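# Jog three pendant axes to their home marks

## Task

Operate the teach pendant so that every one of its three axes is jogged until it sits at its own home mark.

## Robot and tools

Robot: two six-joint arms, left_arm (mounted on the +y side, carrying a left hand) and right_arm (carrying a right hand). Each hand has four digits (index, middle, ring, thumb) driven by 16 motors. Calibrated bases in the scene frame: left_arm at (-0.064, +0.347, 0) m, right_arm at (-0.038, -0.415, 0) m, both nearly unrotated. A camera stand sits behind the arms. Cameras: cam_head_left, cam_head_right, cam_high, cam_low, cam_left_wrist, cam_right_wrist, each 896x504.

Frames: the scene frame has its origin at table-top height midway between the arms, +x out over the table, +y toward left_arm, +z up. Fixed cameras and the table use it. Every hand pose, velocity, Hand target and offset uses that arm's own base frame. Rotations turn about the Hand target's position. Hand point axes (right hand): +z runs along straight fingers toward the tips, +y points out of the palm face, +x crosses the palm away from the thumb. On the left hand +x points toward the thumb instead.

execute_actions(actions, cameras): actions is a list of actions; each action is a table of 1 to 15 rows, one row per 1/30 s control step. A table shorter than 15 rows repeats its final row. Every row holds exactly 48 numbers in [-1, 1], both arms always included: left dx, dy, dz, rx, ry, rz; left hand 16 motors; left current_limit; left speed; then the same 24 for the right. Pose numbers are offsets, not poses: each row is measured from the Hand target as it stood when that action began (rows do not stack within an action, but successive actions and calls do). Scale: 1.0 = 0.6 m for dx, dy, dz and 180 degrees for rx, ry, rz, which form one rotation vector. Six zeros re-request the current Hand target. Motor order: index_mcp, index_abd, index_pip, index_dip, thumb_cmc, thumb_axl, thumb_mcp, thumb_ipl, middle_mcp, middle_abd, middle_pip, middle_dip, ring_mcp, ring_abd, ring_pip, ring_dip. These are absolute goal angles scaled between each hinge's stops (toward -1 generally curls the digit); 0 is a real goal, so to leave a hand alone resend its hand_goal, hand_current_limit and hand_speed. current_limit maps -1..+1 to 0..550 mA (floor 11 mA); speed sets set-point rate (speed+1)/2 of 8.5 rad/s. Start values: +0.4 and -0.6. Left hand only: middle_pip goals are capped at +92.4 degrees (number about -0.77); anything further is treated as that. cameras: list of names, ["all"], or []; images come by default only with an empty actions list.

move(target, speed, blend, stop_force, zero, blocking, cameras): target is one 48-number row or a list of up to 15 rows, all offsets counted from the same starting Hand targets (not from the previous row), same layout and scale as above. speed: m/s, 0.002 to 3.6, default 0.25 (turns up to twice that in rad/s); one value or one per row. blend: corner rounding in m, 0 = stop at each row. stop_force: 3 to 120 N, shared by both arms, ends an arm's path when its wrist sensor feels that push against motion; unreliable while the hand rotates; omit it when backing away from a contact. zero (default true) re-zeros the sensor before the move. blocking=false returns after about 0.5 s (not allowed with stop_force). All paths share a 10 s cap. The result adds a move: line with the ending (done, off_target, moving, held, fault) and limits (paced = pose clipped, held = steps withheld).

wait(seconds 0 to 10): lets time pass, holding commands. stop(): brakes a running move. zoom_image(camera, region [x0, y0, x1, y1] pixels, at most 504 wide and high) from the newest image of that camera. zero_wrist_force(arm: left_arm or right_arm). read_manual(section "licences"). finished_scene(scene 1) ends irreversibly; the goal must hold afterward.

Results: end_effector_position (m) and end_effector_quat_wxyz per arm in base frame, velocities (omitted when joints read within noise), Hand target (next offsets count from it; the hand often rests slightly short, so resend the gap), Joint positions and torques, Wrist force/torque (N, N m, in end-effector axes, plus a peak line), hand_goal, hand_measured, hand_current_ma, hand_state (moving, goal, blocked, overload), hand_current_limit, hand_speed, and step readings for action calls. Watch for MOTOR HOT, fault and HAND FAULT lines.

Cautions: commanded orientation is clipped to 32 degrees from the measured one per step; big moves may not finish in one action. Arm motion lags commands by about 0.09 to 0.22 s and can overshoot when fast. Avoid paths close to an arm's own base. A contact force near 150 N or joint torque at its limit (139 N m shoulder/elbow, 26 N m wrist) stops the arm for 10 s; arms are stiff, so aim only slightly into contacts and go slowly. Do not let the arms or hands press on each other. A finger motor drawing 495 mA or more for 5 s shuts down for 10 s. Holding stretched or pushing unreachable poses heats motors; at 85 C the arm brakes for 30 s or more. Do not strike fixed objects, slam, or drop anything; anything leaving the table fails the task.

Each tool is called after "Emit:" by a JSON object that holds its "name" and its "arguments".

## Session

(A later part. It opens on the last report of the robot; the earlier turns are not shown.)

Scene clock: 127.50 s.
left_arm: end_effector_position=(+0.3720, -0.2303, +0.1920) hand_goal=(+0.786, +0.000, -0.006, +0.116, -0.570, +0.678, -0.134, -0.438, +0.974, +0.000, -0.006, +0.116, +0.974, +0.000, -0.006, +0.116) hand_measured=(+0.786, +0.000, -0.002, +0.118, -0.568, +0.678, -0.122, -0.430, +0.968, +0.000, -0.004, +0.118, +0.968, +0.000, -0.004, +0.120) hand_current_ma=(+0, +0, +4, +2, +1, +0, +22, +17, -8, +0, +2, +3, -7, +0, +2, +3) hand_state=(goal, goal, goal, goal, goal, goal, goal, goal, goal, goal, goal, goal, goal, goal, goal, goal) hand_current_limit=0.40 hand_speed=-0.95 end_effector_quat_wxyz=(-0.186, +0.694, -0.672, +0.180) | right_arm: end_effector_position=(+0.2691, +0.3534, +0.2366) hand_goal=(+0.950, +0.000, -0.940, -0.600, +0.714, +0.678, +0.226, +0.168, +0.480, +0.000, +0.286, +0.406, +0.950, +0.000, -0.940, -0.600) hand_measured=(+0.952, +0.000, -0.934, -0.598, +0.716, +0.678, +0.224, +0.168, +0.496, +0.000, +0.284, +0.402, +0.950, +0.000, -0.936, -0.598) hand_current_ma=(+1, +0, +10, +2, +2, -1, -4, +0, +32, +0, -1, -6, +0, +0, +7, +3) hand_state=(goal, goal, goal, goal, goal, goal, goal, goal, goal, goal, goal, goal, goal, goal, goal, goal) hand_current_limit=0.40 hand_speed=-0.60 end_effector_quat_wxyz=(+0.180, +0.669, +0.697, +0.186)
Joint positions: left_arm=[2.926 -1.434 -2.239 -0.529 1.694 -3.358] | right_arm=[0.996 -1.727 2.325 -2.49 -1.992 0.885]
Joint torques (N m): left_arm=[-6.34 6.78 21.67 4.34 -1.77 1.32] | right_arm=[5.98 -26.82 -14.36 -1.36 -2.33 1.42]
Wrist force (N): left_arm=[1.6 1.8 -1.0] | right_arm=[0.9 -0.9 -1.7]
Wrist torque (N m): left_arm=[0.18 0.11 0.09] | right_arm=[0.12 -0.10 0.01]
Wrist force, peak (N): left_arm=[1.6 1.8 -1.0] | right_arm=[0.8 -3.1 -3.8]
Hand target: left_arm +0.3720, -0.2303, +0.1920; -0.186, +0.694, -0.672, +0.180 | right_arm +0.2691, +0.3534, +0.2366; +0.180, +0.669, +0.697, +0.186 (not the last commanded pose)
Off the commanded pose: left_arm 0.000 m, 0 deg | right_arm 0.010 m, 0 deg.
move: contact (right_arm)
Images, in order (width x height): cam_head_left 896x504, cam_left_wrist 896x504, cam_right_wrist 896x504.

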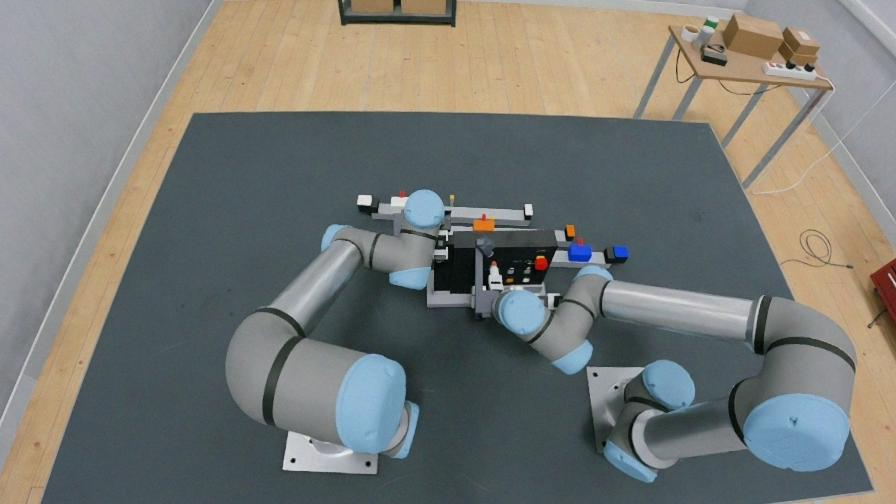

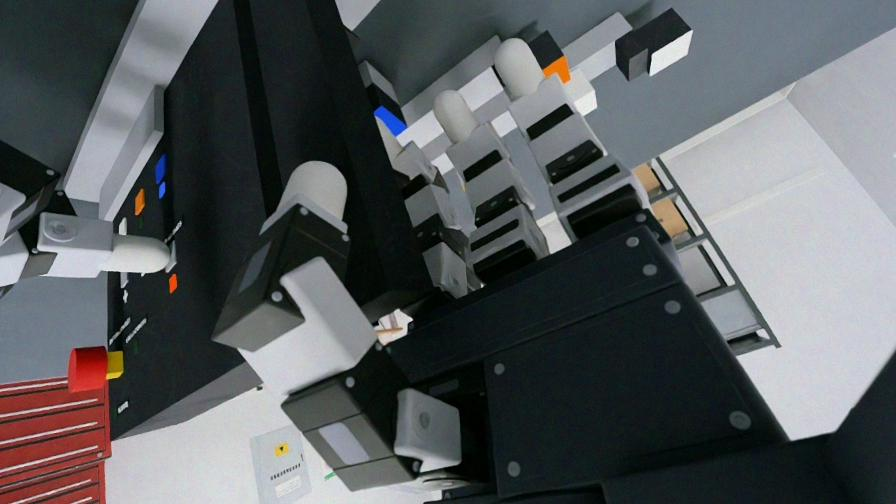

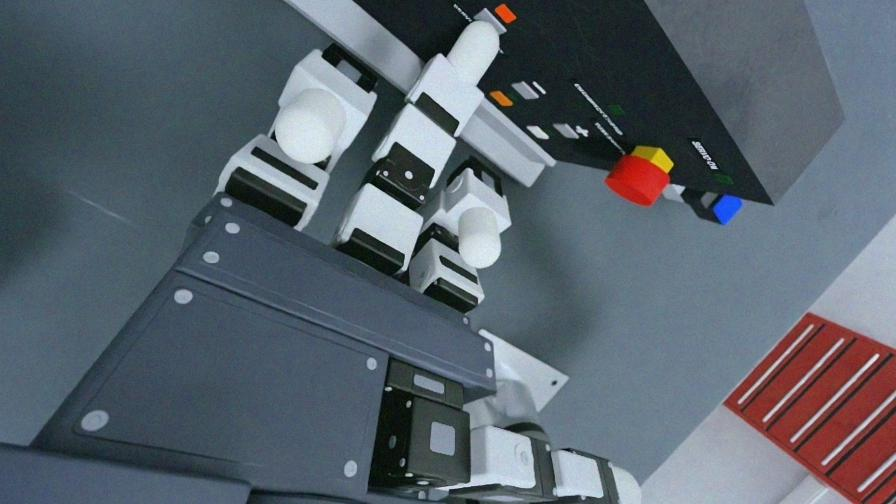

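Emit:
{"name": "move", "arguments": {"target": [0,0,0,0,0,0,0.785,0,-0.007,0.116,-0.571,0.677,-0.135,-0.438,0.973,0,-0.007,0.116,0.973,0,-0.007,0.116,0.4,-0.95,-0.025,0,0,0,0,0,0.95,0,-0.94,-0.6,0.714,0.678,0.226,0.168,0.479,0,0.285,0.406,0.95,0,-0.94,-0.6,0.4,-0.6], "speed": 0.05, "cameras": ["cam_left_wrist","cam_right_wrist"]}}

Emit:
{"name": "zoom_image", "arguments": {"camera": "cam_left_wrist", "region": [60, 130, 260, 430]}}

Scene clock: 129.20 s.
left_arm: end_effector_position=(+0.3720, -0.2303, +0.1920) hand_goal=(+0.786, +0.000, -0.006, +0.116, -0.570, +0.678, -0.134, -0.438, +0.974, +0.000, -0.006, +0.116, +0.974, +0.000, -0.006, +0.116) hand_measured=(+0.784, +0.000, -0.002, +0.118, -0.568, +0.678, -0.116, -0.426, +0.968, +0.000, -0.004, +0.118, +0.968, +0.000, -0.004, +0.120) hand_current_ma=(-1, +0, +3, +2, +1, +0, +42, +25, -8, +0, +2, +3, -7, +0, +2, +3) hand_state=(goal, goal, goal, goal, goal, goal, goal, goal, goal, goal, goal, goal, goal, goal, goal, goal) hand_current_limit=0.40 hand_speed=-0.95 end_effector_quat_wxyz=(-0.186, +0.694, -0.672, +0.180) | right_arm: end_effector_position=(+0.2541, +0.3534, +0.2366) hand_goal=(+0.950, +0.000, -0.940, -0.600, +0.714, +0.678, +0.226, +0.168, +0.480, +0.000, +0.286, +0.406, +0.950, +0.000, -0.940, -0.600) hand_measured=(+0.952, +0.000, -0.934, -0.598, +0.716, +0.678, +0.224, +0.168, +0.496, +0.000, +0.286, +0.404, +0.950, +0.000, -0.936, -0.598) hand_current_ma=(+1, +0, +10, +2, +2, -1, -4, +0, +31, +0, +0, -2, +0, +0, +7, +3) hand_state=(goal, goal, goal, goal, goal, goal, goal, goal, goal, goal, goal, goal, goal, goal, goal, goal) hand_current_limit=0.40 hand_speed=-0.60 end_effector_quat_wxyz=(+0.180, +0.669, +0.697, +0.186)
Joint positions: left_arm=[2.926 -1.434 -2.239 -0.529 1.694 -3.358] | right_arm=[1.032 -1.739 2.33 -2.467 -2.003 0.923]
Joint torques (N m): left_arm=[-6.89 7.34 20.56 4.41 -1.75 1.42] | right_arm=[6.38 -27.21 -13.64 -1.27 -1.98 1.39]
Wrist force (N): left_arm=[1.5 1.9 -1.4] | right_arm=[0.7 0.5 -1.2]
Wrist torque (N m): left_arm=[0.17 0.13 0.09] | right_arm=[0.14 -0.14 0.03]
Wrist force, peak (N): left_arm=[1.5 2.5 -1.4] | right_arm=[0.9 -1.1 -2.2]
Hand target: left_arm +0.3720, -0.2303, +0.1920; -0.186, +0.694, -0.672, +0.180 | right_arm +0.2541, +0.3534, +0.2366; +0.180, +0.669, +0.697, +0.186
Off the commanded pose: left_arm 0.000 m, 0 deg | right_arm 0.000 m, 0 deg.
move: done
Images, in order (width x height): cam_left_wrist 896x504, cam_right_wrist 896x504.

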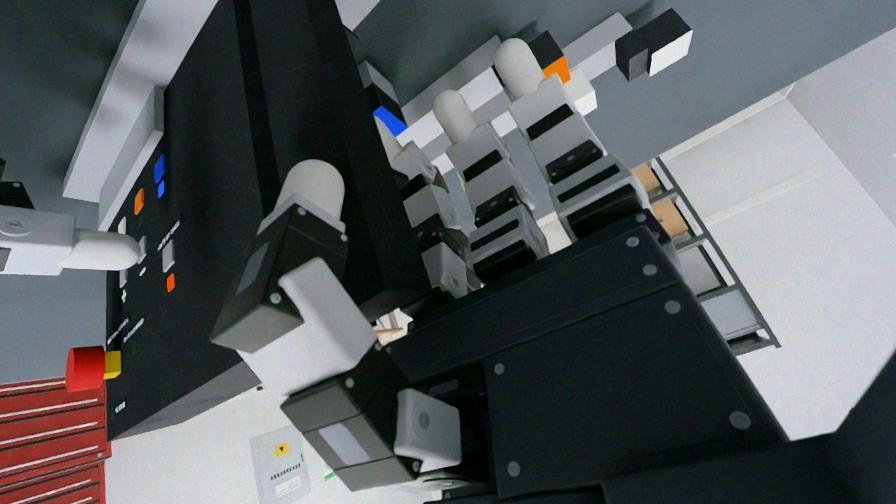

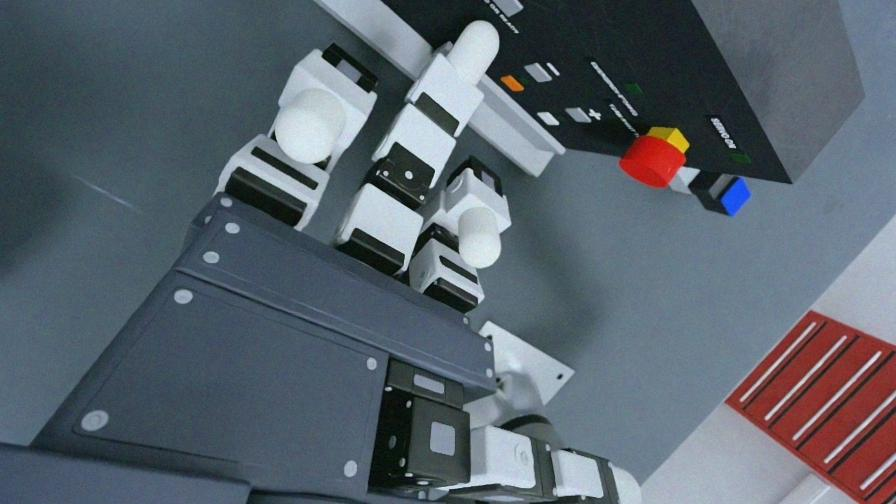

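Scaled by 1.680 from the camera's 896x504 image, which has a finer 1280x720 frame.

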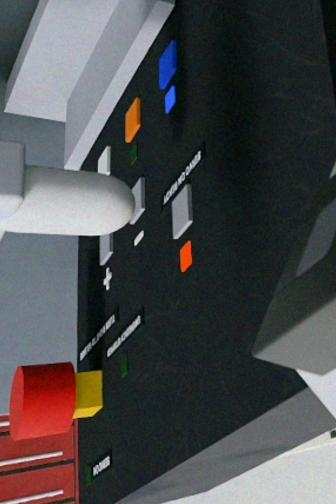

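Emit:
{"name": "execute_actions", "arguments": {"actions": [[[0,0,0,0,0,0,0.73,0,-0.007,0.116,-0.571,0.677,-0.135,-0.438,0.973,0,-0.007,0.116,0.973,0,-0.007,0.116,0.7,-0.95,0,0,0,0,0,0,0.95,0,-0.94,-0.6,0.714,0.678,0.226,0.168,0.479,0,0.285,0.406,0.95,0,-0.94,-0.6,0.4,-0.6]],[[0,0,0,0,0,0,0.70,0,-0.007,0.116,-0.571,0.677,-0.135,-0.438,0.973,0,-0.007,0.116,0.973,0,-0.007,0.116,0.7,-0.95,0,0,0,0,0,0,0.95,0,-0.94,-0.6,0.714,0.678,0.226,0.168,0.479,0,0.285,0.406,0.95,0,-0.94,-0.6,0.4,-0.6]]], "cameras": ["cam_left_wrist"]}}

Emit:
{"name": "zoom_image", "arguments": {"camera": "cam_left_wrist", "region": [60, 130, 260, 430]}}

Scene clock: 131.07 s.
left_arm: end_effector_position=(+0.3720, -0.2303, +0.1920) hand_goal=(+0.700, +0.000, -0.006, +0.116, -0.570, +0.678, -0.134, -0.438, +0.974, +0.000, -0.006, +0.116, +0.974, +0.000, -0.006, +0.116) hand_measured=(+0.764, +0.000, +0.004, +0.118, -0.568, +0.678, -0.116, -0.426, +0.968, +0.000, -0.004, +0.118, +0.968, +0.000, -0.004, +0.120) hand_current_ma=(+188, +0, +14, +2, +1, +0, +42, +25, -8, +0, +2, +3, -7, +0, +2, +3) hand_state=(blocked, goal, goal, goal, goal, goal, goal, goal, goal, goal, goal, goal, goal, goal, goal, goal) hand_current_limit=0.70 hand_speed=-0.95 end_effector_quat_wxyz=(-0.186, +0.694, -0.672, +0.180) | right_arm: end_effector_position=(+0.2541, +0.3534, +0.2366) hand_goal=(+0.950, +0.000, -0.940, -0.600, +0.714, +0.678, +0.226, +0.168, +0.480, +0.000, +0.286, +0.406, +0.950, +0.000, -0.940, -0.600) hand_measured=(+0.952, +0.000, -0.934, -0.598, +0.716, +0.678, +0.224, +0.168, +0.496, +0.000, +0.286, +0.404, +0.950, +0.000, -0.936, -0.598) hand_current_ma=(+1, +0, +10, +2, +2, -1, -4, +0, +31, +0, +0, -2, +0, +0, +7, +3) hand_state=(goal, goal, goal, goal, goal, goal, goal, goal, goal, goal, goal, goal, goal, goal, goal, goal) hand_current_limit=0.40 hand_speed=-0.60 end_effector_quat_wxyz=(+0.180, +0.669, +0.697, +0.186)
Joint positions: left_arm=[2.926 -1.434 -2.239 -0.529 1.694 -3.358] | right_arm=[1.032 -1.739 2.33 -2.467 -2.003 0.923]
Joint torques (N m): left_arm=[-6.1 7.41 21.8 4.31 -1.83 1.31] | right_arm=[5.76 -26.29 -14.48 -1.3 -2.06 1.44]
Wrist force (N): left_arm=[1.8 -0.9 -1.3] | right_arm=[0.7 0.5 -1.0]
Wrist torque (N m): left_arm=[0.31 0.12 0.05] | right_arm=[0.10 -0.15 0.03]
Wrist force, peak (N): left_arm=[1.6 2.1 -1.3] | right_arm=[0.6 0.7 -1.1]
Hand target: left_arm +0.3720, -0.2303, +0.1920; -0.186, +0.694, -0.672, +0.180 | right_arm +0.2541, +0.3534, +0.2366; +0.180, +0.669, +0.697, +0.186
Off the commanded pose: left_arm 0.000 m, 0 deg | right_arm 0.000 m, 0 deg.
Step readings (end_effector_position of left_arm | right_arm):
0: (+0.3720, -0.2303, +0.1920) | (+0.2541, +0.3534, +0.2366)
1: (+0.3720, -0.2303, +0.1920) | (+0.2541, +0.3534, +0.2366)
2: (+0.3720, -0.2303, +0.1920) | (+0.2541, +0.3534, +0.2366)
4: (+0.3720, -0.2303, +0.1920) | (+0.2541, +0.3534, +0.2366)
8: (+0.3720, -0.2303, +0.1920) | (+0.2541, +0.3534, +0.2366)
15: (+0.3720, -0.2303, +0.1920) | (+0.2541, +0.3534, +0.2366)
16: (+0.3720, -0.2303, +0.1920) | (+0.2541, +0.3534, +0.2366)
17: (+0.3720, -0.2303, +0.1920) | (+0.2541, +0.3534, +0.2366)
19: (+0.3720, -0.2303, +0.1920) | (+0.2541, +0.3534, +0.2366)
23: (+0.3720, -0.2303, +0.1920) | (+0.2541, +0.3534, +0.2366)
30: (+0.3720, -0.2303, +0.1920) | (+0.2541, +0.3534, +0.2366)
Images, in order (width x height): cam_left_wrist 896x504.

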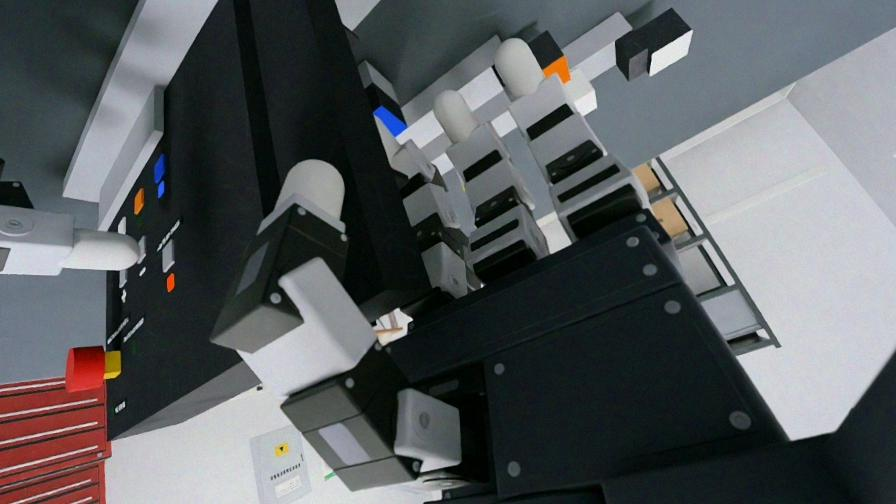

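Scaled by 1.680 from the camera's 896x504 image, which has a finer 1280x720 frame.

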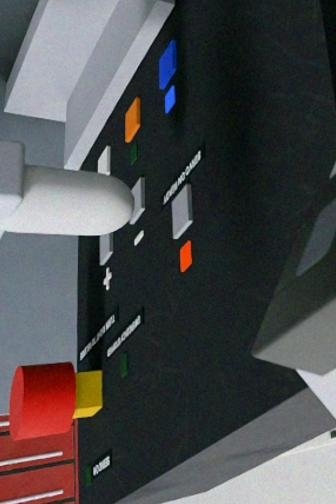

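Emit:
{"name": "execute_actions", "arguments": {"actions": [[[0,0,0,0,0,0,0.67,0,-0.007,0.116,-0.571,0.677,-0.135,-0.438,0.973,0,-0.007,0.116,0.973,0,-0.007,0.116,0.7,-0.95,0,0,0,0,0,0,0.95,0,-0.94,-0.6,0.714,0.678,0.226,0.168,0.479,0,0.285,0.406,0.95,0,-0.94,-0.6,0.4,-0.6]],[[0,0,0,0,0,0,0.64,0,-0.007,0.116,-0.571,0.677,-0.135,-0.438,0.973,0,-0.007,0.116,0.973,0,-0.007,0.116,0.7,-0.95,0,0,0,0,0,0,0.95,0,-0.94,-0.6,0.714,0.678,0.226,0.168,0.479,0,0.285,0.406,0.95,0,-0.94,-0.6,0.4,-0.6]]], "cameras": ["cam_left_wrist"]}}

Emit:
{"name": "zoom_image", "arguments": {"camera": "cam_left_wrist", "region": [60, 130, 260, 430]}}

Scene clock: 133.10 s.
left_arm: end_effector_position=(+0.3720, -0.2303, +0.1920) hand_goal=(+0.640, +0.000, -0.006, +0.116, -0.570, +0.678, -0.134, -0.438, +0.974, +0.000, -0.006, +0.116, +0.974, +0.000, -0.006, +0.116) hand_measured=(+0.746, +0.000, +0.012, +0.118, -0.568, +0.678, -0.116, -0.426, +0.968, +0.000, -0.004, +0.118, +0.968, +0.000, -0.004, +0.120) hand_current_ma=(+372, +0, +31, +2, +1, +0, +42, +25, -8, +0, +2, +3, -7, +0, +2, +3) hand_state=(blocked, goal, goal, goal, goal, goal, goal, goal, goal, goal, goal, goal, goal, goal, goal, goal) hand_current_limit=0.70 hand_speed=-0.95 end_effector_quat_wxyz=(-0.186, +0.694, -0.672, +0.180) | right_arm: end_effector_position=(+0.2541, +0.3534, +0.2366) hand_goal=(+0.950, +0.000, -0.940, -0.600, +0.714, +0.678, +0.226, +0.168, +0.480, +0.000, +0.286, +0.406, +0.950, +0.000, -0.940, -0.600) hand_measured=(+0.952, +0.000, -0.934, -0.598, +0.716, +0.678, +0.224, +0.168, +0.496, +0.000, +0.286, +0.404, +0.950, +0.000, -0.936, -0.598) hand_current_ma=(+1, +0, +10, +2, +2, -1, -4, +0, +31, +0, +0, -2, +0, +0, +7, +3) hand_state=(goal, goal, goal, goal, goal, goal, goal, goal, goal, goal, goal, goal, goal, goal, goal, goal) hand_current_limit=0.40 hand_speed=-0.60 end_effector_quat_wxyz=(+0.180, +0.669, +0.697, +0.186)
Joint positions: left_arm=[2.926 -1.434 -2.239 -0.529 1.694 -3.358] | right_arm=[1.032 -1.739 2.33 -2.467 -2.003 0.923]
Joint torques (N m): left_arm=[-6.64 7.25 22.98 3.69 -1.66 1.33] | right_arm=[6.66 -26.26 -16.41 -1.3 -2.09 1.45]
Wrist force (N): left_arm=[1.9 -2.5 -1.3] | right_arm=[0.6 0.4 -1.0]
Wrist torque (N m): left_arm=[0.39 0.15 0.01] | right_arm=[0.10 -0.14 0.02]
Wrist force, peak (N): left_arm=[1.9 -2.7 -1.2] | right_arm=[0.8 0.4 -1.2]
Hand target: left_arm +0.3720, -0.2303, +0.1920; -0.186, +0.694, -0.672, +0.180 | right_arm +0.2541, +0.3534, +0.2366; +0.180, +0.669, +0.697, +0.186
Off the commanded pose: left_arm 0.000 m, 0 deg | right_arm 0.000 m, 0 deg.
Step readings (end_effector_position of left_arm | right_arm):
0: (+0.3720, -0.2303, +0.1920) | (+0.2541, +0.3534, +0.2366)
1: (+0.3720, -0.2303, +0.1920) | (+0.2541, +0.3534, +0.2366)
2: (+0.3720, -0.2303, +0.1920) | (+0.2541, +0.3534, +0.2366)
4: (+0.3720, -0.2303, +0.1920) | (+0.2541, +0.3534, +0.2366)
8: (+0.3720, -0.2303, +0.1920) | (+0.2541, +0.3534, +0.2366)
15: (+0.3720, -0.2303, +0.1920) | (+0.2541, +0.3534, +0.2366)
16: (+0.3720, -0.2303, +0.1920) | (+0.2541, +0.3534, +0.2366)
17: (+0.3720, -0.2303, +0.1920) | (+0.2541, +0.3534, +0.2366)
19: (+0.3720, -0.2303, +0.1920) | (+0.2541, +0.3534, +0.2366)
23: (+0.3720, -0.2303, +0.1920) | (+0.2541, +0.3534, +0.2366)
30: (+0.3720, -0.2303, +0.1920) | (+0.2541, +0.3534, +0.2366)
Images, in order (width x height): cam_left_wrist 896x504.

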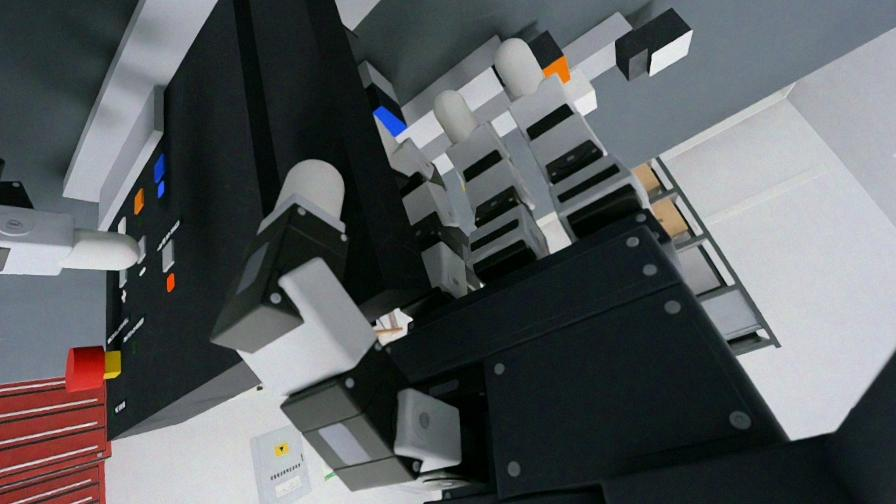

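Scaled by 1.680 from the camera's 896x504 image, which has a finer 1280x720 frame.

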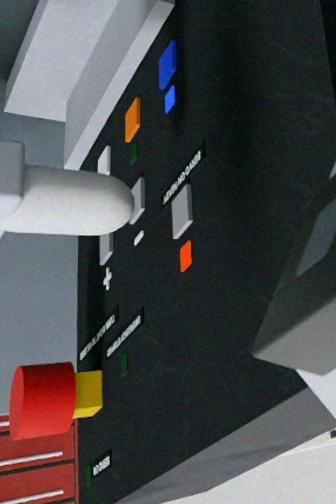

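Emit:
{"name": "execute_actions", "arguments": {"actions": [[[0,0,0,0,0,0,0.60,0,-0.03,0.10,-0.571,0.677,-0.135,-0.438,0.973,0,-0.007,0.116,0.973,0,-0.007,0.116,0.76,-0.95,0,0,0,0,0,0,0.95,0,-0.94,-0.6,0.714,0.678,0.226,0.168,0.479,0,0.285,0.406,0.95,0,-0.94,-0.6,0.4,-0.6]]], "cameras": ["cam_left_wrist"]}}

Emit:
{"name": "zoom_image", "arguments": {"camera": "cam_left_wrist", "region": [60, 130, 260, 430]}}

Scene clock: 136.77 s.
left_arm: end_effector_position=(+0.3720, -0.2303, +0.1920) hand_goal=(+0.600, +0.000, -0.030, +0.100, -0.570, +0.678, -0.134, -0.438, +0.974, +0.000, -0.006, +0.116, +0.974, +0.000, -0.006, +0.116) hand_measured=(+0.742, +0.000, +0.012, +0.116, -0.568, +0.678, -0.116, -0.426, +0.968, +0.000, -0.004, +0.118, +0.968, +0.000, -0.004, +0.120) hand_current_ma=(+484, +0, +96, +26, +1, +0, +42, +25, -8, +0, +2, +3, -7, +0, +2, +3) hand_state=(blocked, goal, blocked, goal, goal, goal, goal, goal, goal, goal, goal, goal, goal, goal, goal, goal) hand_current_limit=0.76 hand_speed=-0.95 end_effector_quat_wxyz=(-0.186, +0.694, -0.672, +0.180) | right_arm: end_effector_position=(+0.2541, +0.3534, +0.2366) hand_goal=(+0.950, +0.000, -0.940, -0.600, +0.714, +0.678, +0.226, +0.168, +0.480, +0.000, +0.286, +0.406, +0.950, +0.000, -0.940, -0.600) hand_measured=(+0.952, +0.000, -0.934, -0.598, +0.716, +0.678, +0.224, +0.168, +0.496, +0.000, +0.286, +0.404, +0.950, +0.000, -0.936, -0.598) hand_current_ma=(+1, +0, +10, +2, +2, -1, -4, +0, +31, +0, +0, -2, +0, +0, +7, +3) hand_state=(goal, goal, goal, goal, goal, goal, goal, goal, goal, goal, goal, goal, goal, goal, goal, goal) hand_current_limit=0.40 hand_speed=-0.60 end_effector_quat_wxyz=(+0.180, +0.669, +0.697, +0.186)
Joint positions: left_arm=[2.926 -1.434 -2.239 -0.529 1.694 -3.358] | right_arm=[1.032 -1.739 2.33 -2.467 -2.003 0.923]
Joint torques (N m): left_arm=[-5.88 7.84 22.93 0.68 -1.7 1.15] | right_arm=[5.95 -24.44 -18.83 -1.3 -1.94 1.39]
Wrist force (N): left_arm=[1.9 -2.0 -0.1] | right_arm=[0.7 0.4 -1.0]
Wrist torque (N m): left_arm=[0.39 0.14 0.00] | right_arm=[0.10 -0.14 0.02]
Wrist force, peak (N): left_arm=[2.2 -2.5 -1.5] | right_arm=[0.7 0.5 -1.2]
Hand target: left_arm +0.3720, -0.2303, +0.1920; -0.186, +0.694, -0.672, +0.180 | right_arm +0.2541, +0.3534, +0.2366; +0.180, +0.669, +0.697, +0.186
Off the commanded pose: left_arm 0.000 m, 0 deg | right_arm 0.000 m, 0 deg.
Step readings (end_effector_position of left_arm | right_arm):
0: (+0.3720, -0.2303, +0.1920) | (+0.2541, +0.3534, +0.2366)
1: (+0.3720, -0.2303, +0.1920) | (+0.2541, +0.3534, +0.2366)
2: (+0.3720, -0.2303, +0.1920) | (+0.2541, +0.3534, +0.2366)
4: (+0.3720, -0.2303, +0.1920) | (+0.2541, +0.3534, +0.2366)
8: (+0.3720, -0.2303, +0.1920) | (+0.2541, +0.3534, +0.2366)
15: (+0.3720, -0.2303, +0.1920) | (+0.2541, +0.3534, +0.2366)
Images, in order (width x height): cam_left_wrist 896x504.

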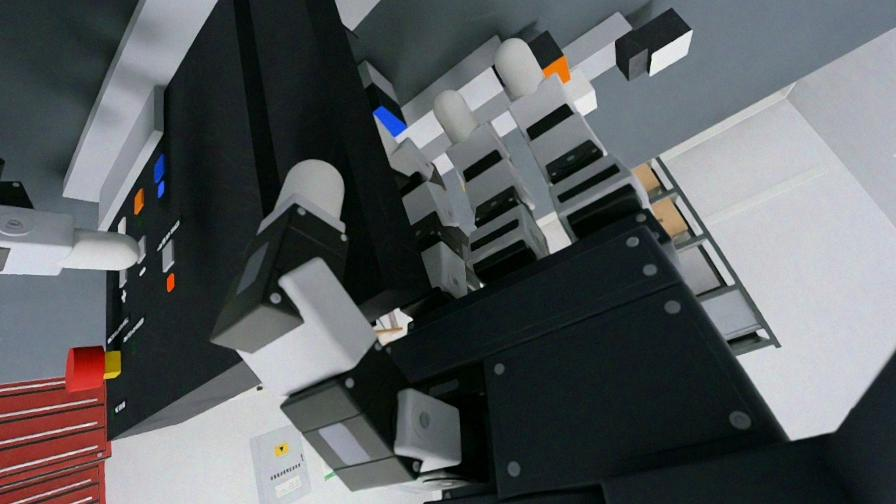

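Scaled by 1.680 from the camera's 896x504 image, which has a finer 1280x720 frame.

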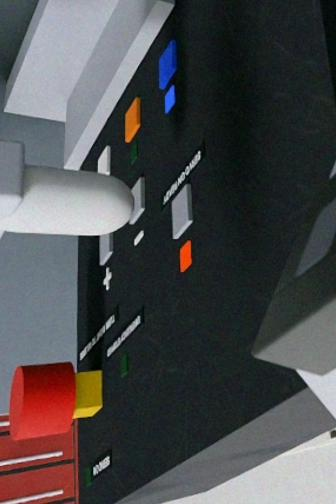

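Emit:
{"name": "move", "arguments": {"target": [[0,0,0,0,0,0,0.973,0,-0.007,0.116,-0.571,0.677,0.112,-0.319,0.973,0,-0.007,0.116,0.973,0,-0.007,0.116,0.4,-0.85,0,0,0,0,0,0,0.95,0,-0.94,-0.6,0.714,0.678,0.226,0.168,0.479,0,0.285,0.406,0.95,0,-0.94,-0.6,0.4,-0.6],[0,0,0.25,0,0,0,0.973,0,-0.007,0.116,-0.571,0.677,0.112,-0.319,0.973,0,-0.007,0.116,0.973,0,-0.007,0.116,0.4,-0.85,0,0,0,0,0,0,0.95,0,-0.94,-0.6,0.714,0.678,0.226,0.168,0.479,0,0.285,0.406,0.95,0,-0.94,-0.6,0.4,-0.6]], "speed": 0.1, "cameras": ["cam_left_wrist"]}}

Scene clock: 147.73 s.
left_arm: end_effector_position=(+0.3720, -0.2303, +0.3420) hand_goal=(+0.974, +0.000, -0.006, +0.116, -0.570, +0.678, +0.112, -0.318, +0.974, +0.000, -0.006, +0.116, +0.974, +0.000, -0.006, +0.116) hand_measured=(+0.960, +0.000, -0.004, +0.118, -0.568, +0.678, +0.106, -0.320, +0.968, +0.000, -0.004, +0.118, +0.968, +0.000, -0.004, +0.120) hand_current_ma=(-23, +0, +2, +2, +1, +0, -10, -2, -8, +0, +2, +3, -7, +0, +2, +3) hand_state=(goal, goal, goal, goal, goal, goal, goal, goal, goal, goal, goal, goal, goal, goal, goal, goal) hand_current_limit=0.40 hand_speed=-0.85 end_effector_quat_wxyz=(-0.186, +0.694, -0.672, +0.180) | right_arm: end_effector_position=(+0.2541, +0.3534, +0.2366) hand_goal=(+0.950, +0.000, -0.940, -0.600, +0.714, +0.678, +0.226, +0.168, +0.480, +0.000, +0.286, +0.406, +0.950, +0.000, -0.940, -0.600) hand_measured=(+0.952, +0.000, -0.934, -0.598, +0.716, +0.678, +0.224, +0.168, +0.496, +0.000, +0.286, +0.404, +0.950, +0.000, -0.936, -0.598) hand_current_ma=(+1, +0, +10, +2, +2, -1, -4, +0, +31, +0, +0, -2, +0, +0, +7, +3) hand_state=(goal, goal, goal, goal, goal, goal, goal, goal, goal, goal, goal, goal, goal, goal, goal, goal) hand_current_limit=0.40 hand_speed=-0.60 end_effector_quat_wxyz=(+0.180, +0.669, +0.697, +0.186)
Joint positions: left_arm=[2.926 -1.309 -1.931 -0.963 1.694 -3.358] | right_arm=[1.032 -1.739 2.33 -2.467 -2.003 0.923]
Joint torques (N m): left_arm=[9.14 22.92 33.3 1.23 0.27 0.66] | right_arm=[6.34 -23.48 -23.6 -1.42 -1.81 1.4]
Wrist force (N): left_arm=[1.4 0.3 -1.1] | right_arm=[0.5 0.3 -0.9]
Wrist torque (N m): left_arm=[0.16 0.16 0.07] | right_arm=[0.08 -0.13 0.02]
Wrist force, peak (N): left_arm=[1.8 -4.3 -1.5] | right_arm=[0.8 0.5 -1.3]
Hand target: left_arm +0.3720, -0.2303, +0.3420; -0.186, +0.694, -0.672, +0.180 | right_arm +0.2541, +0.3534, +0.2366; +0.180, +0.669, +0.697, +0.186
Off the commanded pose: left_arm 0.000 m, 0 deg | right_arm 0.000 m, 0 deg.
move: done
Images, in order (width x height): cam_left_wrist 896x504.

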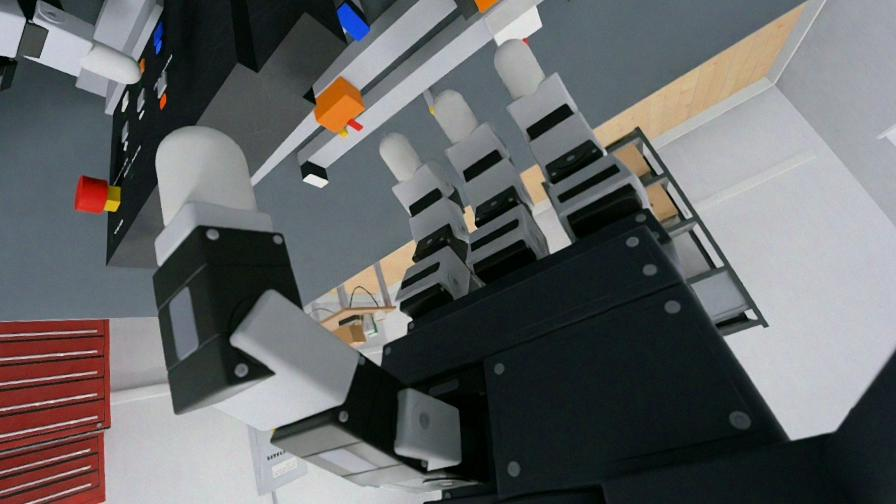

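Emit:
{"name": "move", "arguments": {"target": [[0.149,0.0082,0,-0.0071,0.2221,0,1.0,0,-0.328,0.174,0.714,0.677,0.225,0.168,0.973,0,-0.007,0.116,0.973,0,-0.007,0.116,0.4,-0.6,0,0,0,0,0,0,0.95,0,-0.94,-0.6,0.714,0.678,0.226,0.168,0.479,0,0.285,0.406,0.95,0,-0.94,-0.6,0.4,-0.6]], "speed": 0.15, "cameras": ["cam_left_wrist","cam_high","cam_low"]}}

Scene clock: 151.23 s.
left_arm: end_effector_position=(+0.4614, -0.2253, +0.3420) hand_goal=(+1.000, +0.000, -0.328, +0.174, +0.714, +0.678, +0.226, +0.168, +0.974, +0.000, -0.006, +0.116, +0.974, +0.000, -0.006, +0.116) hand_measured=(+0.998, +0.000, -0.324, +0.172, +0.714, +0.678, +0.218, +0.164, +0.970, +0.000, -0.004, +0.118, +0.970, +0.000, -0.004, +0.120) hand_current_ma=(-2, +0, +4, -2, +0, +0, -14, -5, -4, +0, +2, +3, -3, +0, +2, +3) hand_state=(goal, goal, goal, goal, goal, goal, goal, goal, goal, goal, goal, goal, goal, goal, goal, goal) hand_current_limit=0.40 hand_speed=-0.60 end_effector_quat_wxyz=(+0.062, +0.716, -0.693, -0.061) | right_arm: end_effector_position=(+0.2541, +0.3534, +0.2366) hand_goal=(+0.950, +0.000, -0.940, -0.600, +0.714, +0.678, +0.226, +0.168, +0.480, +0.000, +0.286, +0.406, +0.950, +0.000, -0.940, -0.600) hand_measured=(+0.952, +0.000, -0.934, -0.598, +0.716, +0.678, +0.224, +0.168, +0.496, +0.000, +0.286, +0.404, +0.950, +0.000, -0.936, -0.598) hand_current_ma=(+1, +0, +10, +2, +2, -1, -4, +0, +31, +0, +0, -2, +0, +0, +7, +3) hand_state=(goal, goal, goal, goal, goal, goal, goal, goal, goal, goal, goal, goal, goal, goal, goal, goal) hand_current_limit=0.40 hand_speed=-0.60 end_effector_quat_wxyz=(+0.180, +0.669, +0.697, +0.186)
Joint positions: left_arm=[3.031 -1.838 -1.309 -1.739 1.547 -3.283] | right_arm=[1.032 -1.739 2.33 -2.467 -2.003 0.923]
Joint torques (N m): left_arm=[10.14 25.97 30.98 0.05 -3.08 1.56] | right_arm=[6.55 -22.7 -23.3 -1.43 -1.7 1.36]
Wrist force (N): left_arm=[0.6 2.0 -0.7] | right_arm=[0.6 0.6 -1.1]
Wrist torque (N m): left_arm=[0.04 0.22 -0.06] | right_arm=[0.13 -0.14 0.02]
Wrist force, peak (N): left_arm=[0.6 2.2 -0.8] | right_arm=[0.7 0.8 -1.1]
Hand target: left_arm +0.4614, -0.2253, +0.3420; +0.062, +0.716, -0.693, -0.061 | right_arm +0.2541, +0.3534, +0.2366; +0.180, +0.669, +0.697, +0.186
Off the commanded pose: left_arm 0.000 m, 0 deg | right_arm 0.000 m, 0 deg.
move: done
Images, in order (width x height): cam_high 896x504, cam_low 896x504, cam_left_wrist 896x504.

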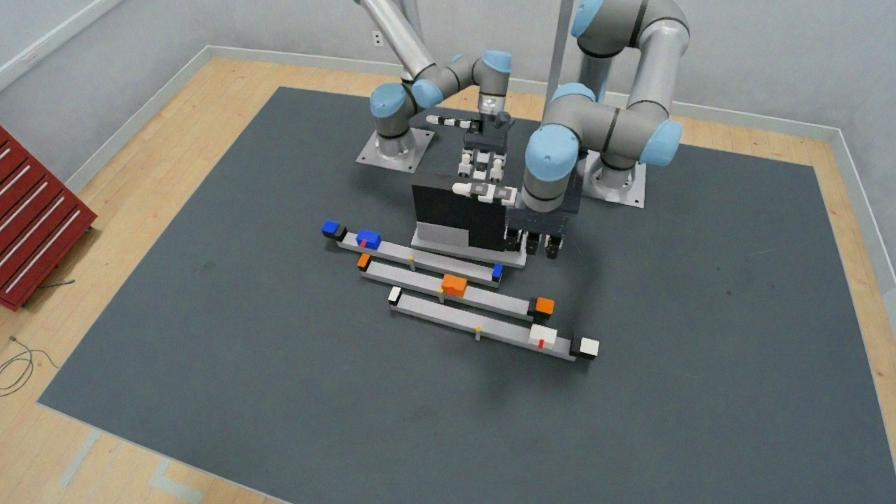

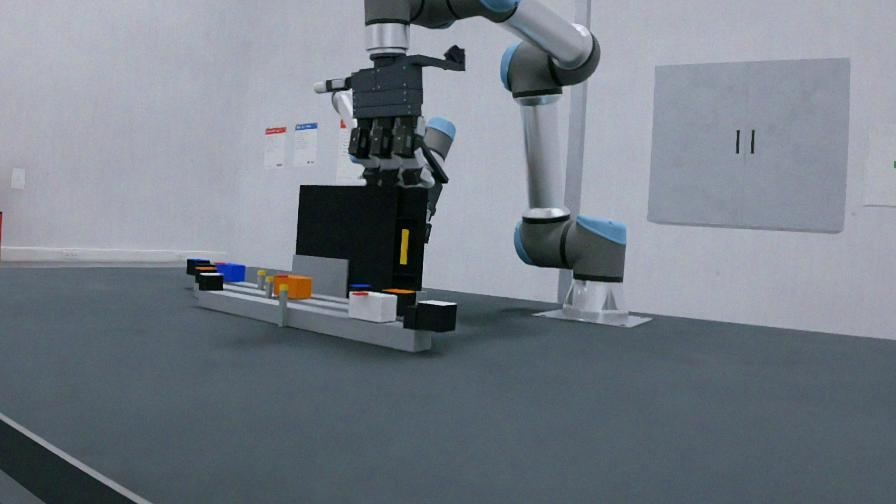

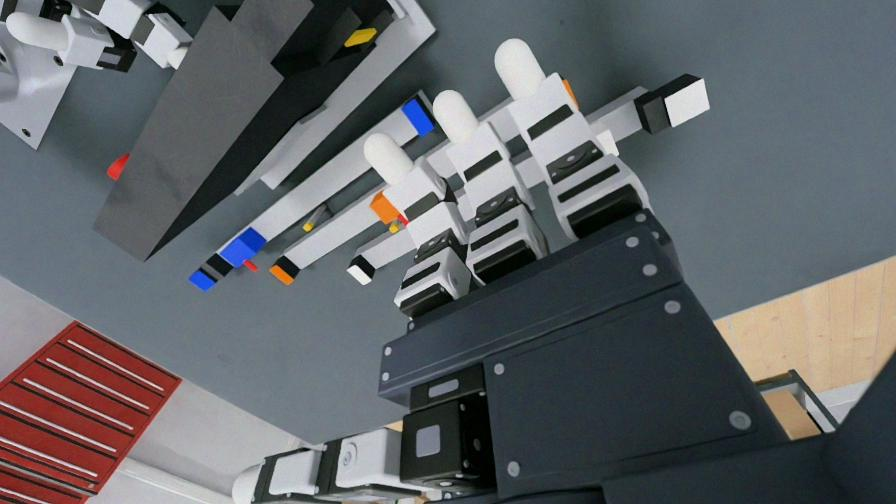

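Emit:
{"name": "move", "arguments": {"target": [[0,0,-0.2275,0,0,0,1.0,0,-0.328,0.174,0.714,0.677,0.225,0.168,0.973,0,-0.007,0.116,0.973,0,-0.007,0.116,0.4,-0.6,0,0,0,0,0,0,0.95,0,-0.94,-0.6,0.714,0.678,0.226,0.168,0.479,0,0.285,0.406,0.95,0,-0.94,-0.6,0.4,-0.6],[-0.0667,0,-0.2275,0,0,0,1.0,0,-0.328,0.174,0.714,0.677,0.225,0.168,0.973,0,-0.007,0.116,0.973,0,-0.007,0.116,0.4,-0.6,0,0,0,0,0,0,0.95,0,-0.94,-0.6,0.714,0.678,0.226,0.168,0.479,0,0.285,0.406,0.95,0,-0.94,-0.6,0.4,-0.6]], "speed": 0.1, "cameras": ["cam_left_wrist","cam_high","cam_low","cam_right_wrist"]}}

Emit:
{"name": "zoom_image", "arguments": {"camera": "cam_low", "region": [330, 130, 480, 310]}}

Emit:
{"name": "zoom_image", "arguments": {"camera": "cam_left_wrist", "region": [200, 0, 560, 320]}}

Scene clock: 154.60 s.
left_arm: end_effector_position=(+0.4215, -0.2253, +0.2055) hand_goal=(+1.000, +0.000, -0.328, +0.174, +0.714, +0.678, +0.226, +0.168, +0.974, +0.000, -0.006, +0.116, +0.974, +0.000, -0.006, +0.116) hand_measured=(+0.998, +0.000, -0.324, +0.172, +0.714, +0.678, +0.218, +0.164, +0.972, +0.000, -0.004, +0.118, +0.972, +0.000, -0.004, +0.120) hand_current_ma=(-2, +0, +4, -2, +0, +0, -14, -5, -3, +0, +2, +3, -2, +0, +2, +3) hand_state=(goal, goal, goal, goal, goal, goal, goal, goal, goal, goal, goal, goal, goal, goal, goal, goal) hand_current_limit=0.40 hand_speed=-0.60 end_effector_quat_wxyz=(+0.062, +0.716, -0.693, -0.061) | right_arm: end_effector_position=(+0.2541, +0.3534, +0.2366) hand_goal=(+0.950, +0.000, -0.940, -0.600, +0.714, +0.678, +0.226, +0.168, +0.480, +0.000, +0.286, +0.406, +0.950, +0.000, -0.940, -0.600) hand_measured=(+0.952, +0.000, -0.934, -0.598, +0.716, +0.678, +0.224, +0.168, +0.496, +0.000, +0.286, +0.404, +0.950, +0.000, -0.936, -0.598) hand_current_ma=(+1, +0, +10, +2, +2, -1, -4, +0, +31, +0, +0, -2, +0, +0, +7, +3) hand_state=(goal, goal, goal, goal, goal, goal, goal, goal, goal, goal, goal, goal, goal, goal, goal, goal) hand_current_limit=0.40 hand_speed=-0.60 end_effector_quat_wxyz=(+0.180, +0.669, +0.697, +0.186)
Joint positions: left_arm=[3.024 -1.808 -1.703 -1.374 1.545 -3.29] | right_arm=[1.032 -1.739 2.33 -2.467 -2.003 0.923]
Joint torques (N m): left_arm=[-11.02 44.03 14.76 4.02 -3.07 -1.01] | right_arm=[6.99 -21.37 -23.8 -1.46 -1.7 1.21]
Wrist force (N): left_arm=[0.8 2.0 -1.0] | right_arm=[0.9 0.3 -0.9]
Wrist torque (N m): left_arm=[0.05 0.18 0.05] | right_arm=[0.08 -0.17 0.04]
Wrist force, peak (N): left_arm=[0.6 2.3 -1.4] | right_arm=[0.7 0.5 -1.3]
Hand target: left_arm +0.4214, -0.2253, +0.2055; +0.062, +0.716, -0.693, -0.061 | right_arm +0.2541, +0.3534, +0.2366; +0.180, +0.669, +0.697, +0.186
Off the commanded pose: left_arm 0.000 m, 0 deg | right_arm 0.000 m, 0 deg.
move: done
Images, in order (width x height): cam_high 896x504, cam_low 896x504, cam_left_wrist 896x504, cam_right_wrist 896x504.

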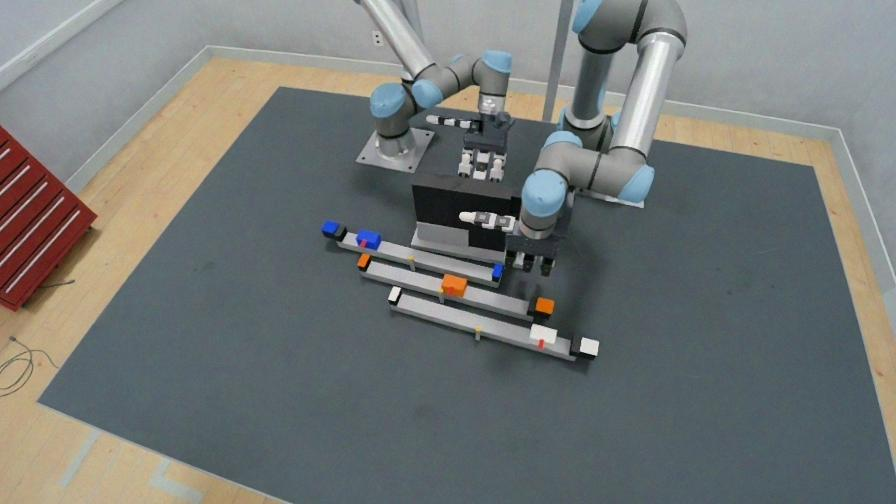

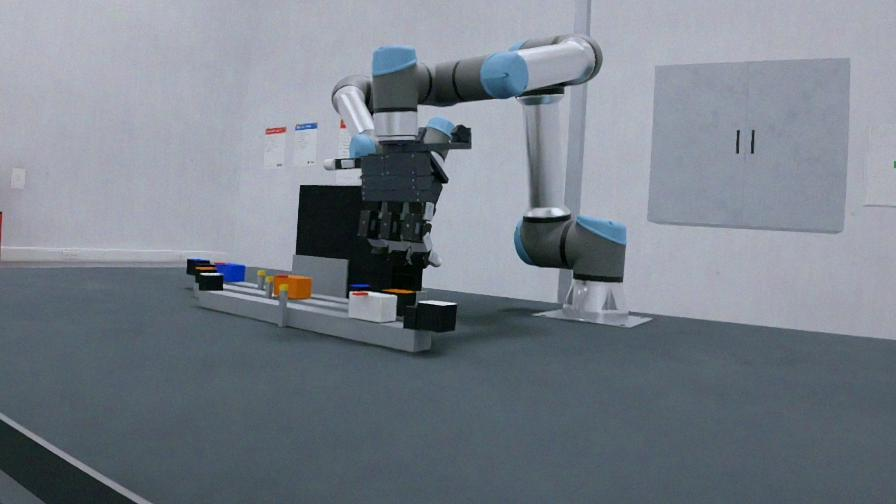

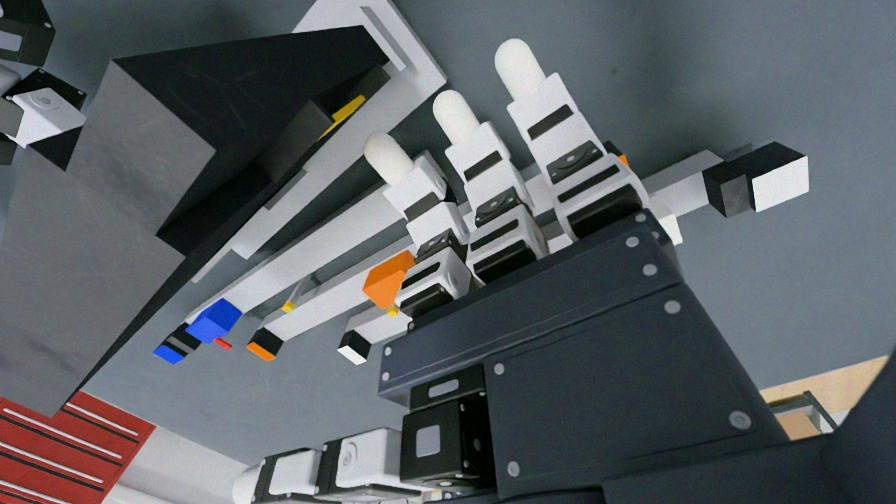

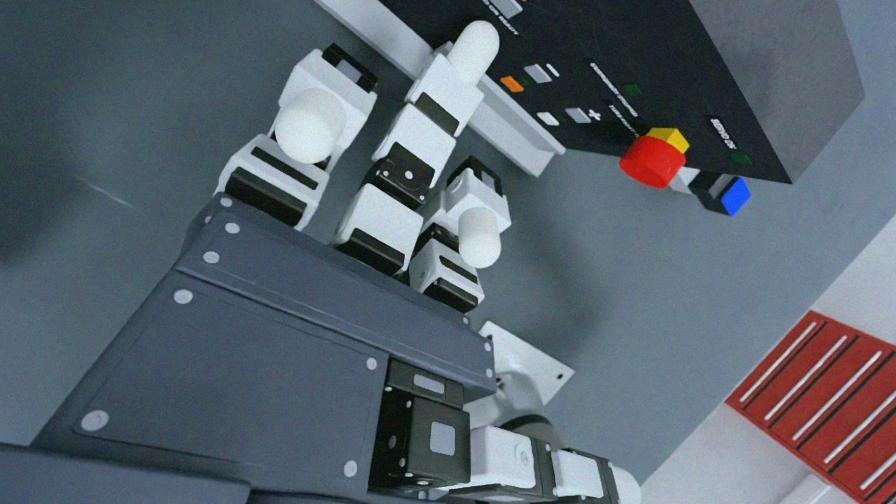

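Scaled by 2.800 from the camera's 896x504 image, which has a finer 1280x720 frame.

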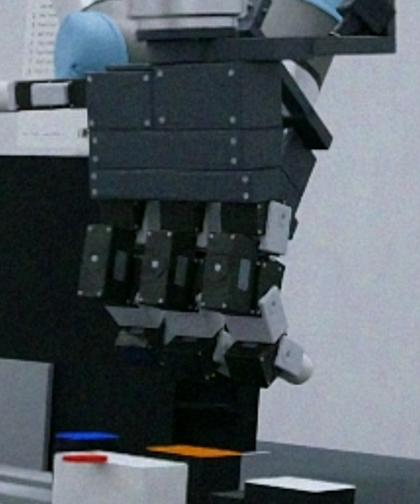

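Scaled by 1.400 from the camera's 896x504 image, which has a finer 1280x720 frame.

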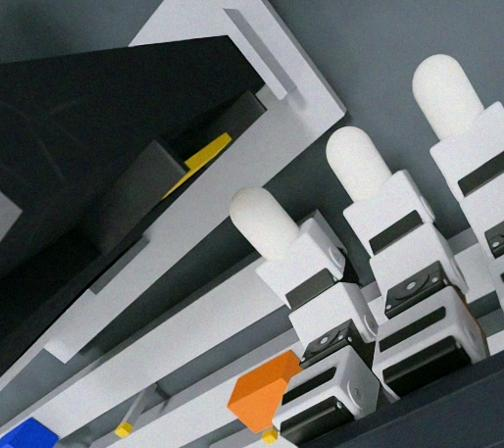

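Emit:
{"name": "move", "arguments": {"target": [-0.035,-0.004,0,0,0,0,1.0,0,-0.328,0.174,0.714,0.677,0.225,0.168,0.973,0,-0.007,0.116,0.973,0,-0.007,0.116,0.6,-0.6,0,0,0,0,0,0,0.95,0,-0.94,-0.6,0.714,0.678,0.226,0.168,0.479,0,0.285,0.406,0.95,0,-0.94,-0.6,0.4,-0.6], "speed": 0.02, "stop_force": 3, "cameras": ["cam_left_wrist","cam_low","cam_right_wrist"]}}

Emit:
{"name": "zoom_image", "arguments": {"camera": "cam_left_wrist", "region": [200, 0, 560, 320]}}

Scene clock: 158.63 s.
left_arm: end_effector_position=(+0.4025, -0.2275, +0.2055) hand_goal=(+1.000, +0.000, -0.328, +0.174, +0.714, +0.678, +0.226, +0.168, +0.974, +0.000, -0.006, +0.116, +0.974, +0.000, -0.006, +0.116) hand_measured=(+1.000, -0.002, -0.324, +0.172, +0.714, +0.678, +0.218, +0.164, +0.972, +0.000, -0.004, +0.118, +0.972, +0.000, -0.004, +0.120) hand_current_ma=(+0, -2, +4, -2, +0, +0, -14, -5, -3, +0, +2, +3, -2, +0, +2, +3) hand_state=(goal, goal, goal, goal, goal, goal, goal, goal, goal, goal, goal, goal, goal, goal, goal, goal) hand_current_limit=0.60 hand_speed=-0.60 end_effector_quat_wxyz=(+0.062, +0.716, -0.693, -0.061) | right_arm: end_effector_position=(+0.2541, +0.3534, +0.2366) hand_goal=(+0.950, +0.000, -0.940, -0.600, +0.714, +0.678, +0.226, +0.168, +0.480, +0.000, +0.286, +0.406, +0.950, +0.000, -0.940, -0.600) hand_measured=(+0.952, +0.000, -0.934, -0.598, +0.716, +0.678, +0.224, +0.168, +0.496, +0.000, +0.286, +0.404, +0.950, +0.000, -0.936, -0.598) hand_current_ma=(+1, +0, +10, +2, +2, -1, -4, +0, +31, +0, +0, -2, +0, +0, +7, +3) hand_state=(goal, goal, goal, goal, goal, goal, goal, goal, goal, goal, goal, goal, goal, goal, goal, goal) hand_current_limit=0.40 hand_speed=-0.60 end_effector_quat_wxyz=(+0.180, +0.669, +0.697, +0.186)
Joint positions: left_arm=[3.016 -1.769 -1.751 -1.364 1.544 -3.298] | right_arm=[1.032 -1.739 2.33 -2.467 -2.003 0.923]
Joint torques (N m): left_arm=[9.37 20.72 28.83 -0.47 1.03 1.73] | right_arm=[6.65 -20.45 -23.52 -1.4 -1.53 1.17]
Wrist force (N): left_arm=[0.0 -0.7 -1.8] | right_arm=[0.7 0.5 -0.8]
Wrist torque (N m): left_arm=[0.20 0.20 -0.05] | right_arm=[0.09 -0.15 0.03]
Wrist force, peak (N): left_arm=[0.7 2.0 -1.2] | right_arm=[0.7 0.5 -1.3]
Hand target: left_arm +0.4025, -0.2275, +0.2055; +0.062, +0.716, -0.693, -0.061 (not the last commanded pose) | right_arm +0.2541, +0.3534, +0.2366; +0.180, +0.669, +0.697, +0.186
Off the commanded pose: left_arm 0.002 m, 0 deg | right_arm 0.000 m, 0 deg.
move: contact (left_arm)
Images, in order (width x height): cam_low 896x504, cam_left_wrist 896x504, cam_right_wrist 896x504.

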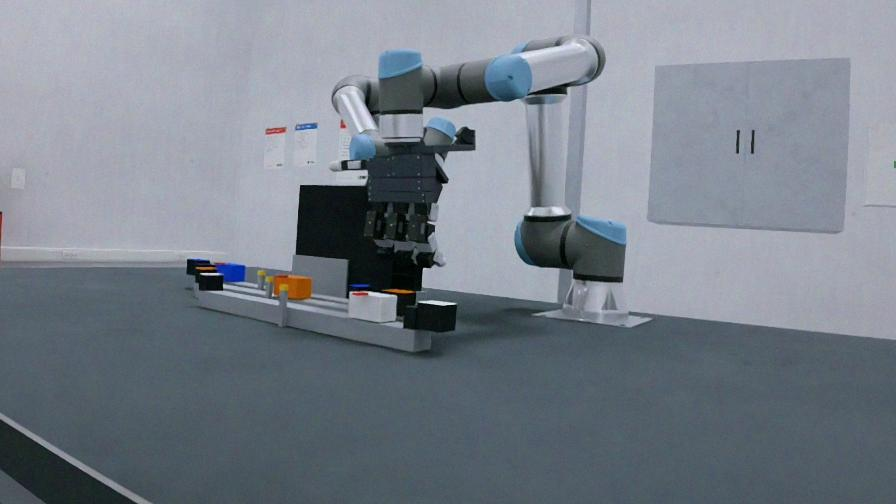

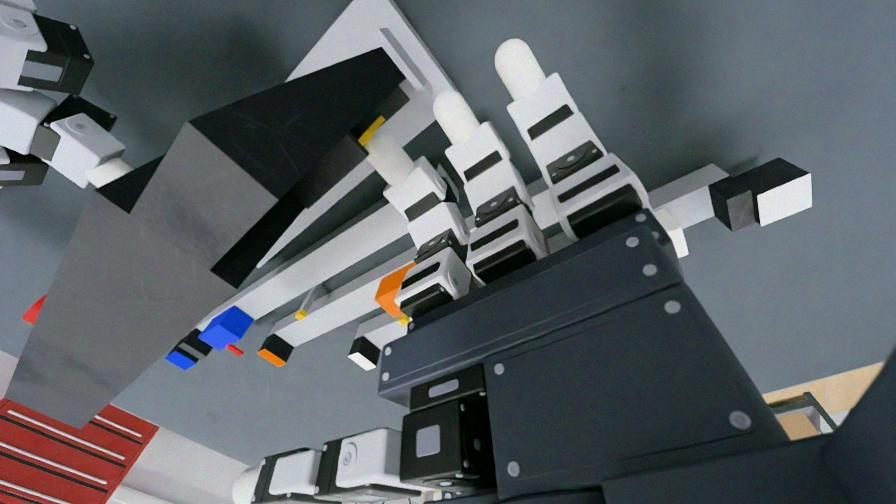

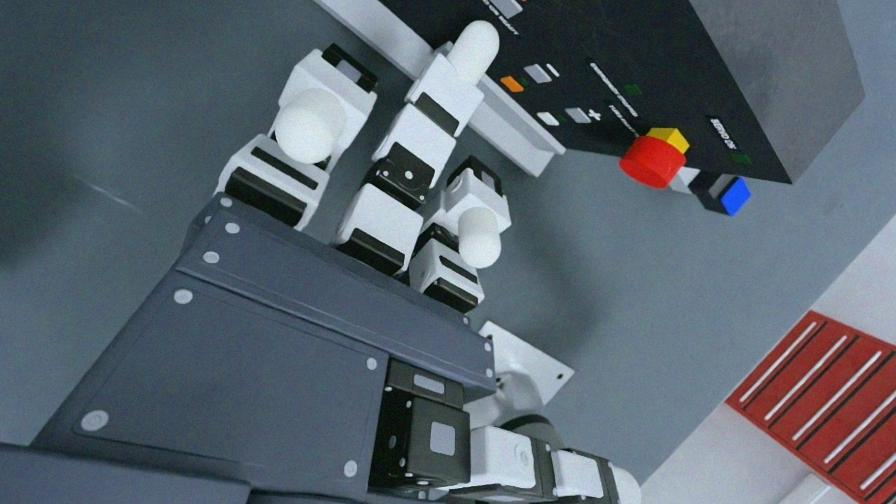

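Scaled by 1.400 from the camera's 896x504 image, which has a finer 1280x720 frame.

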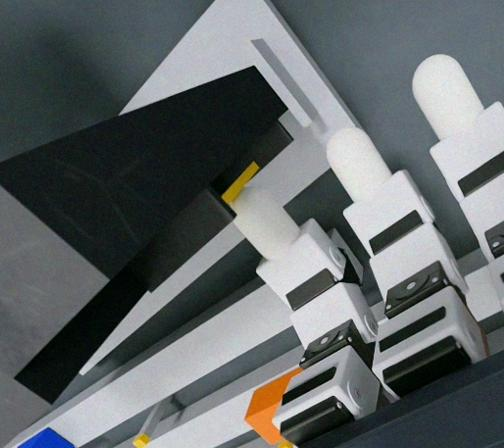

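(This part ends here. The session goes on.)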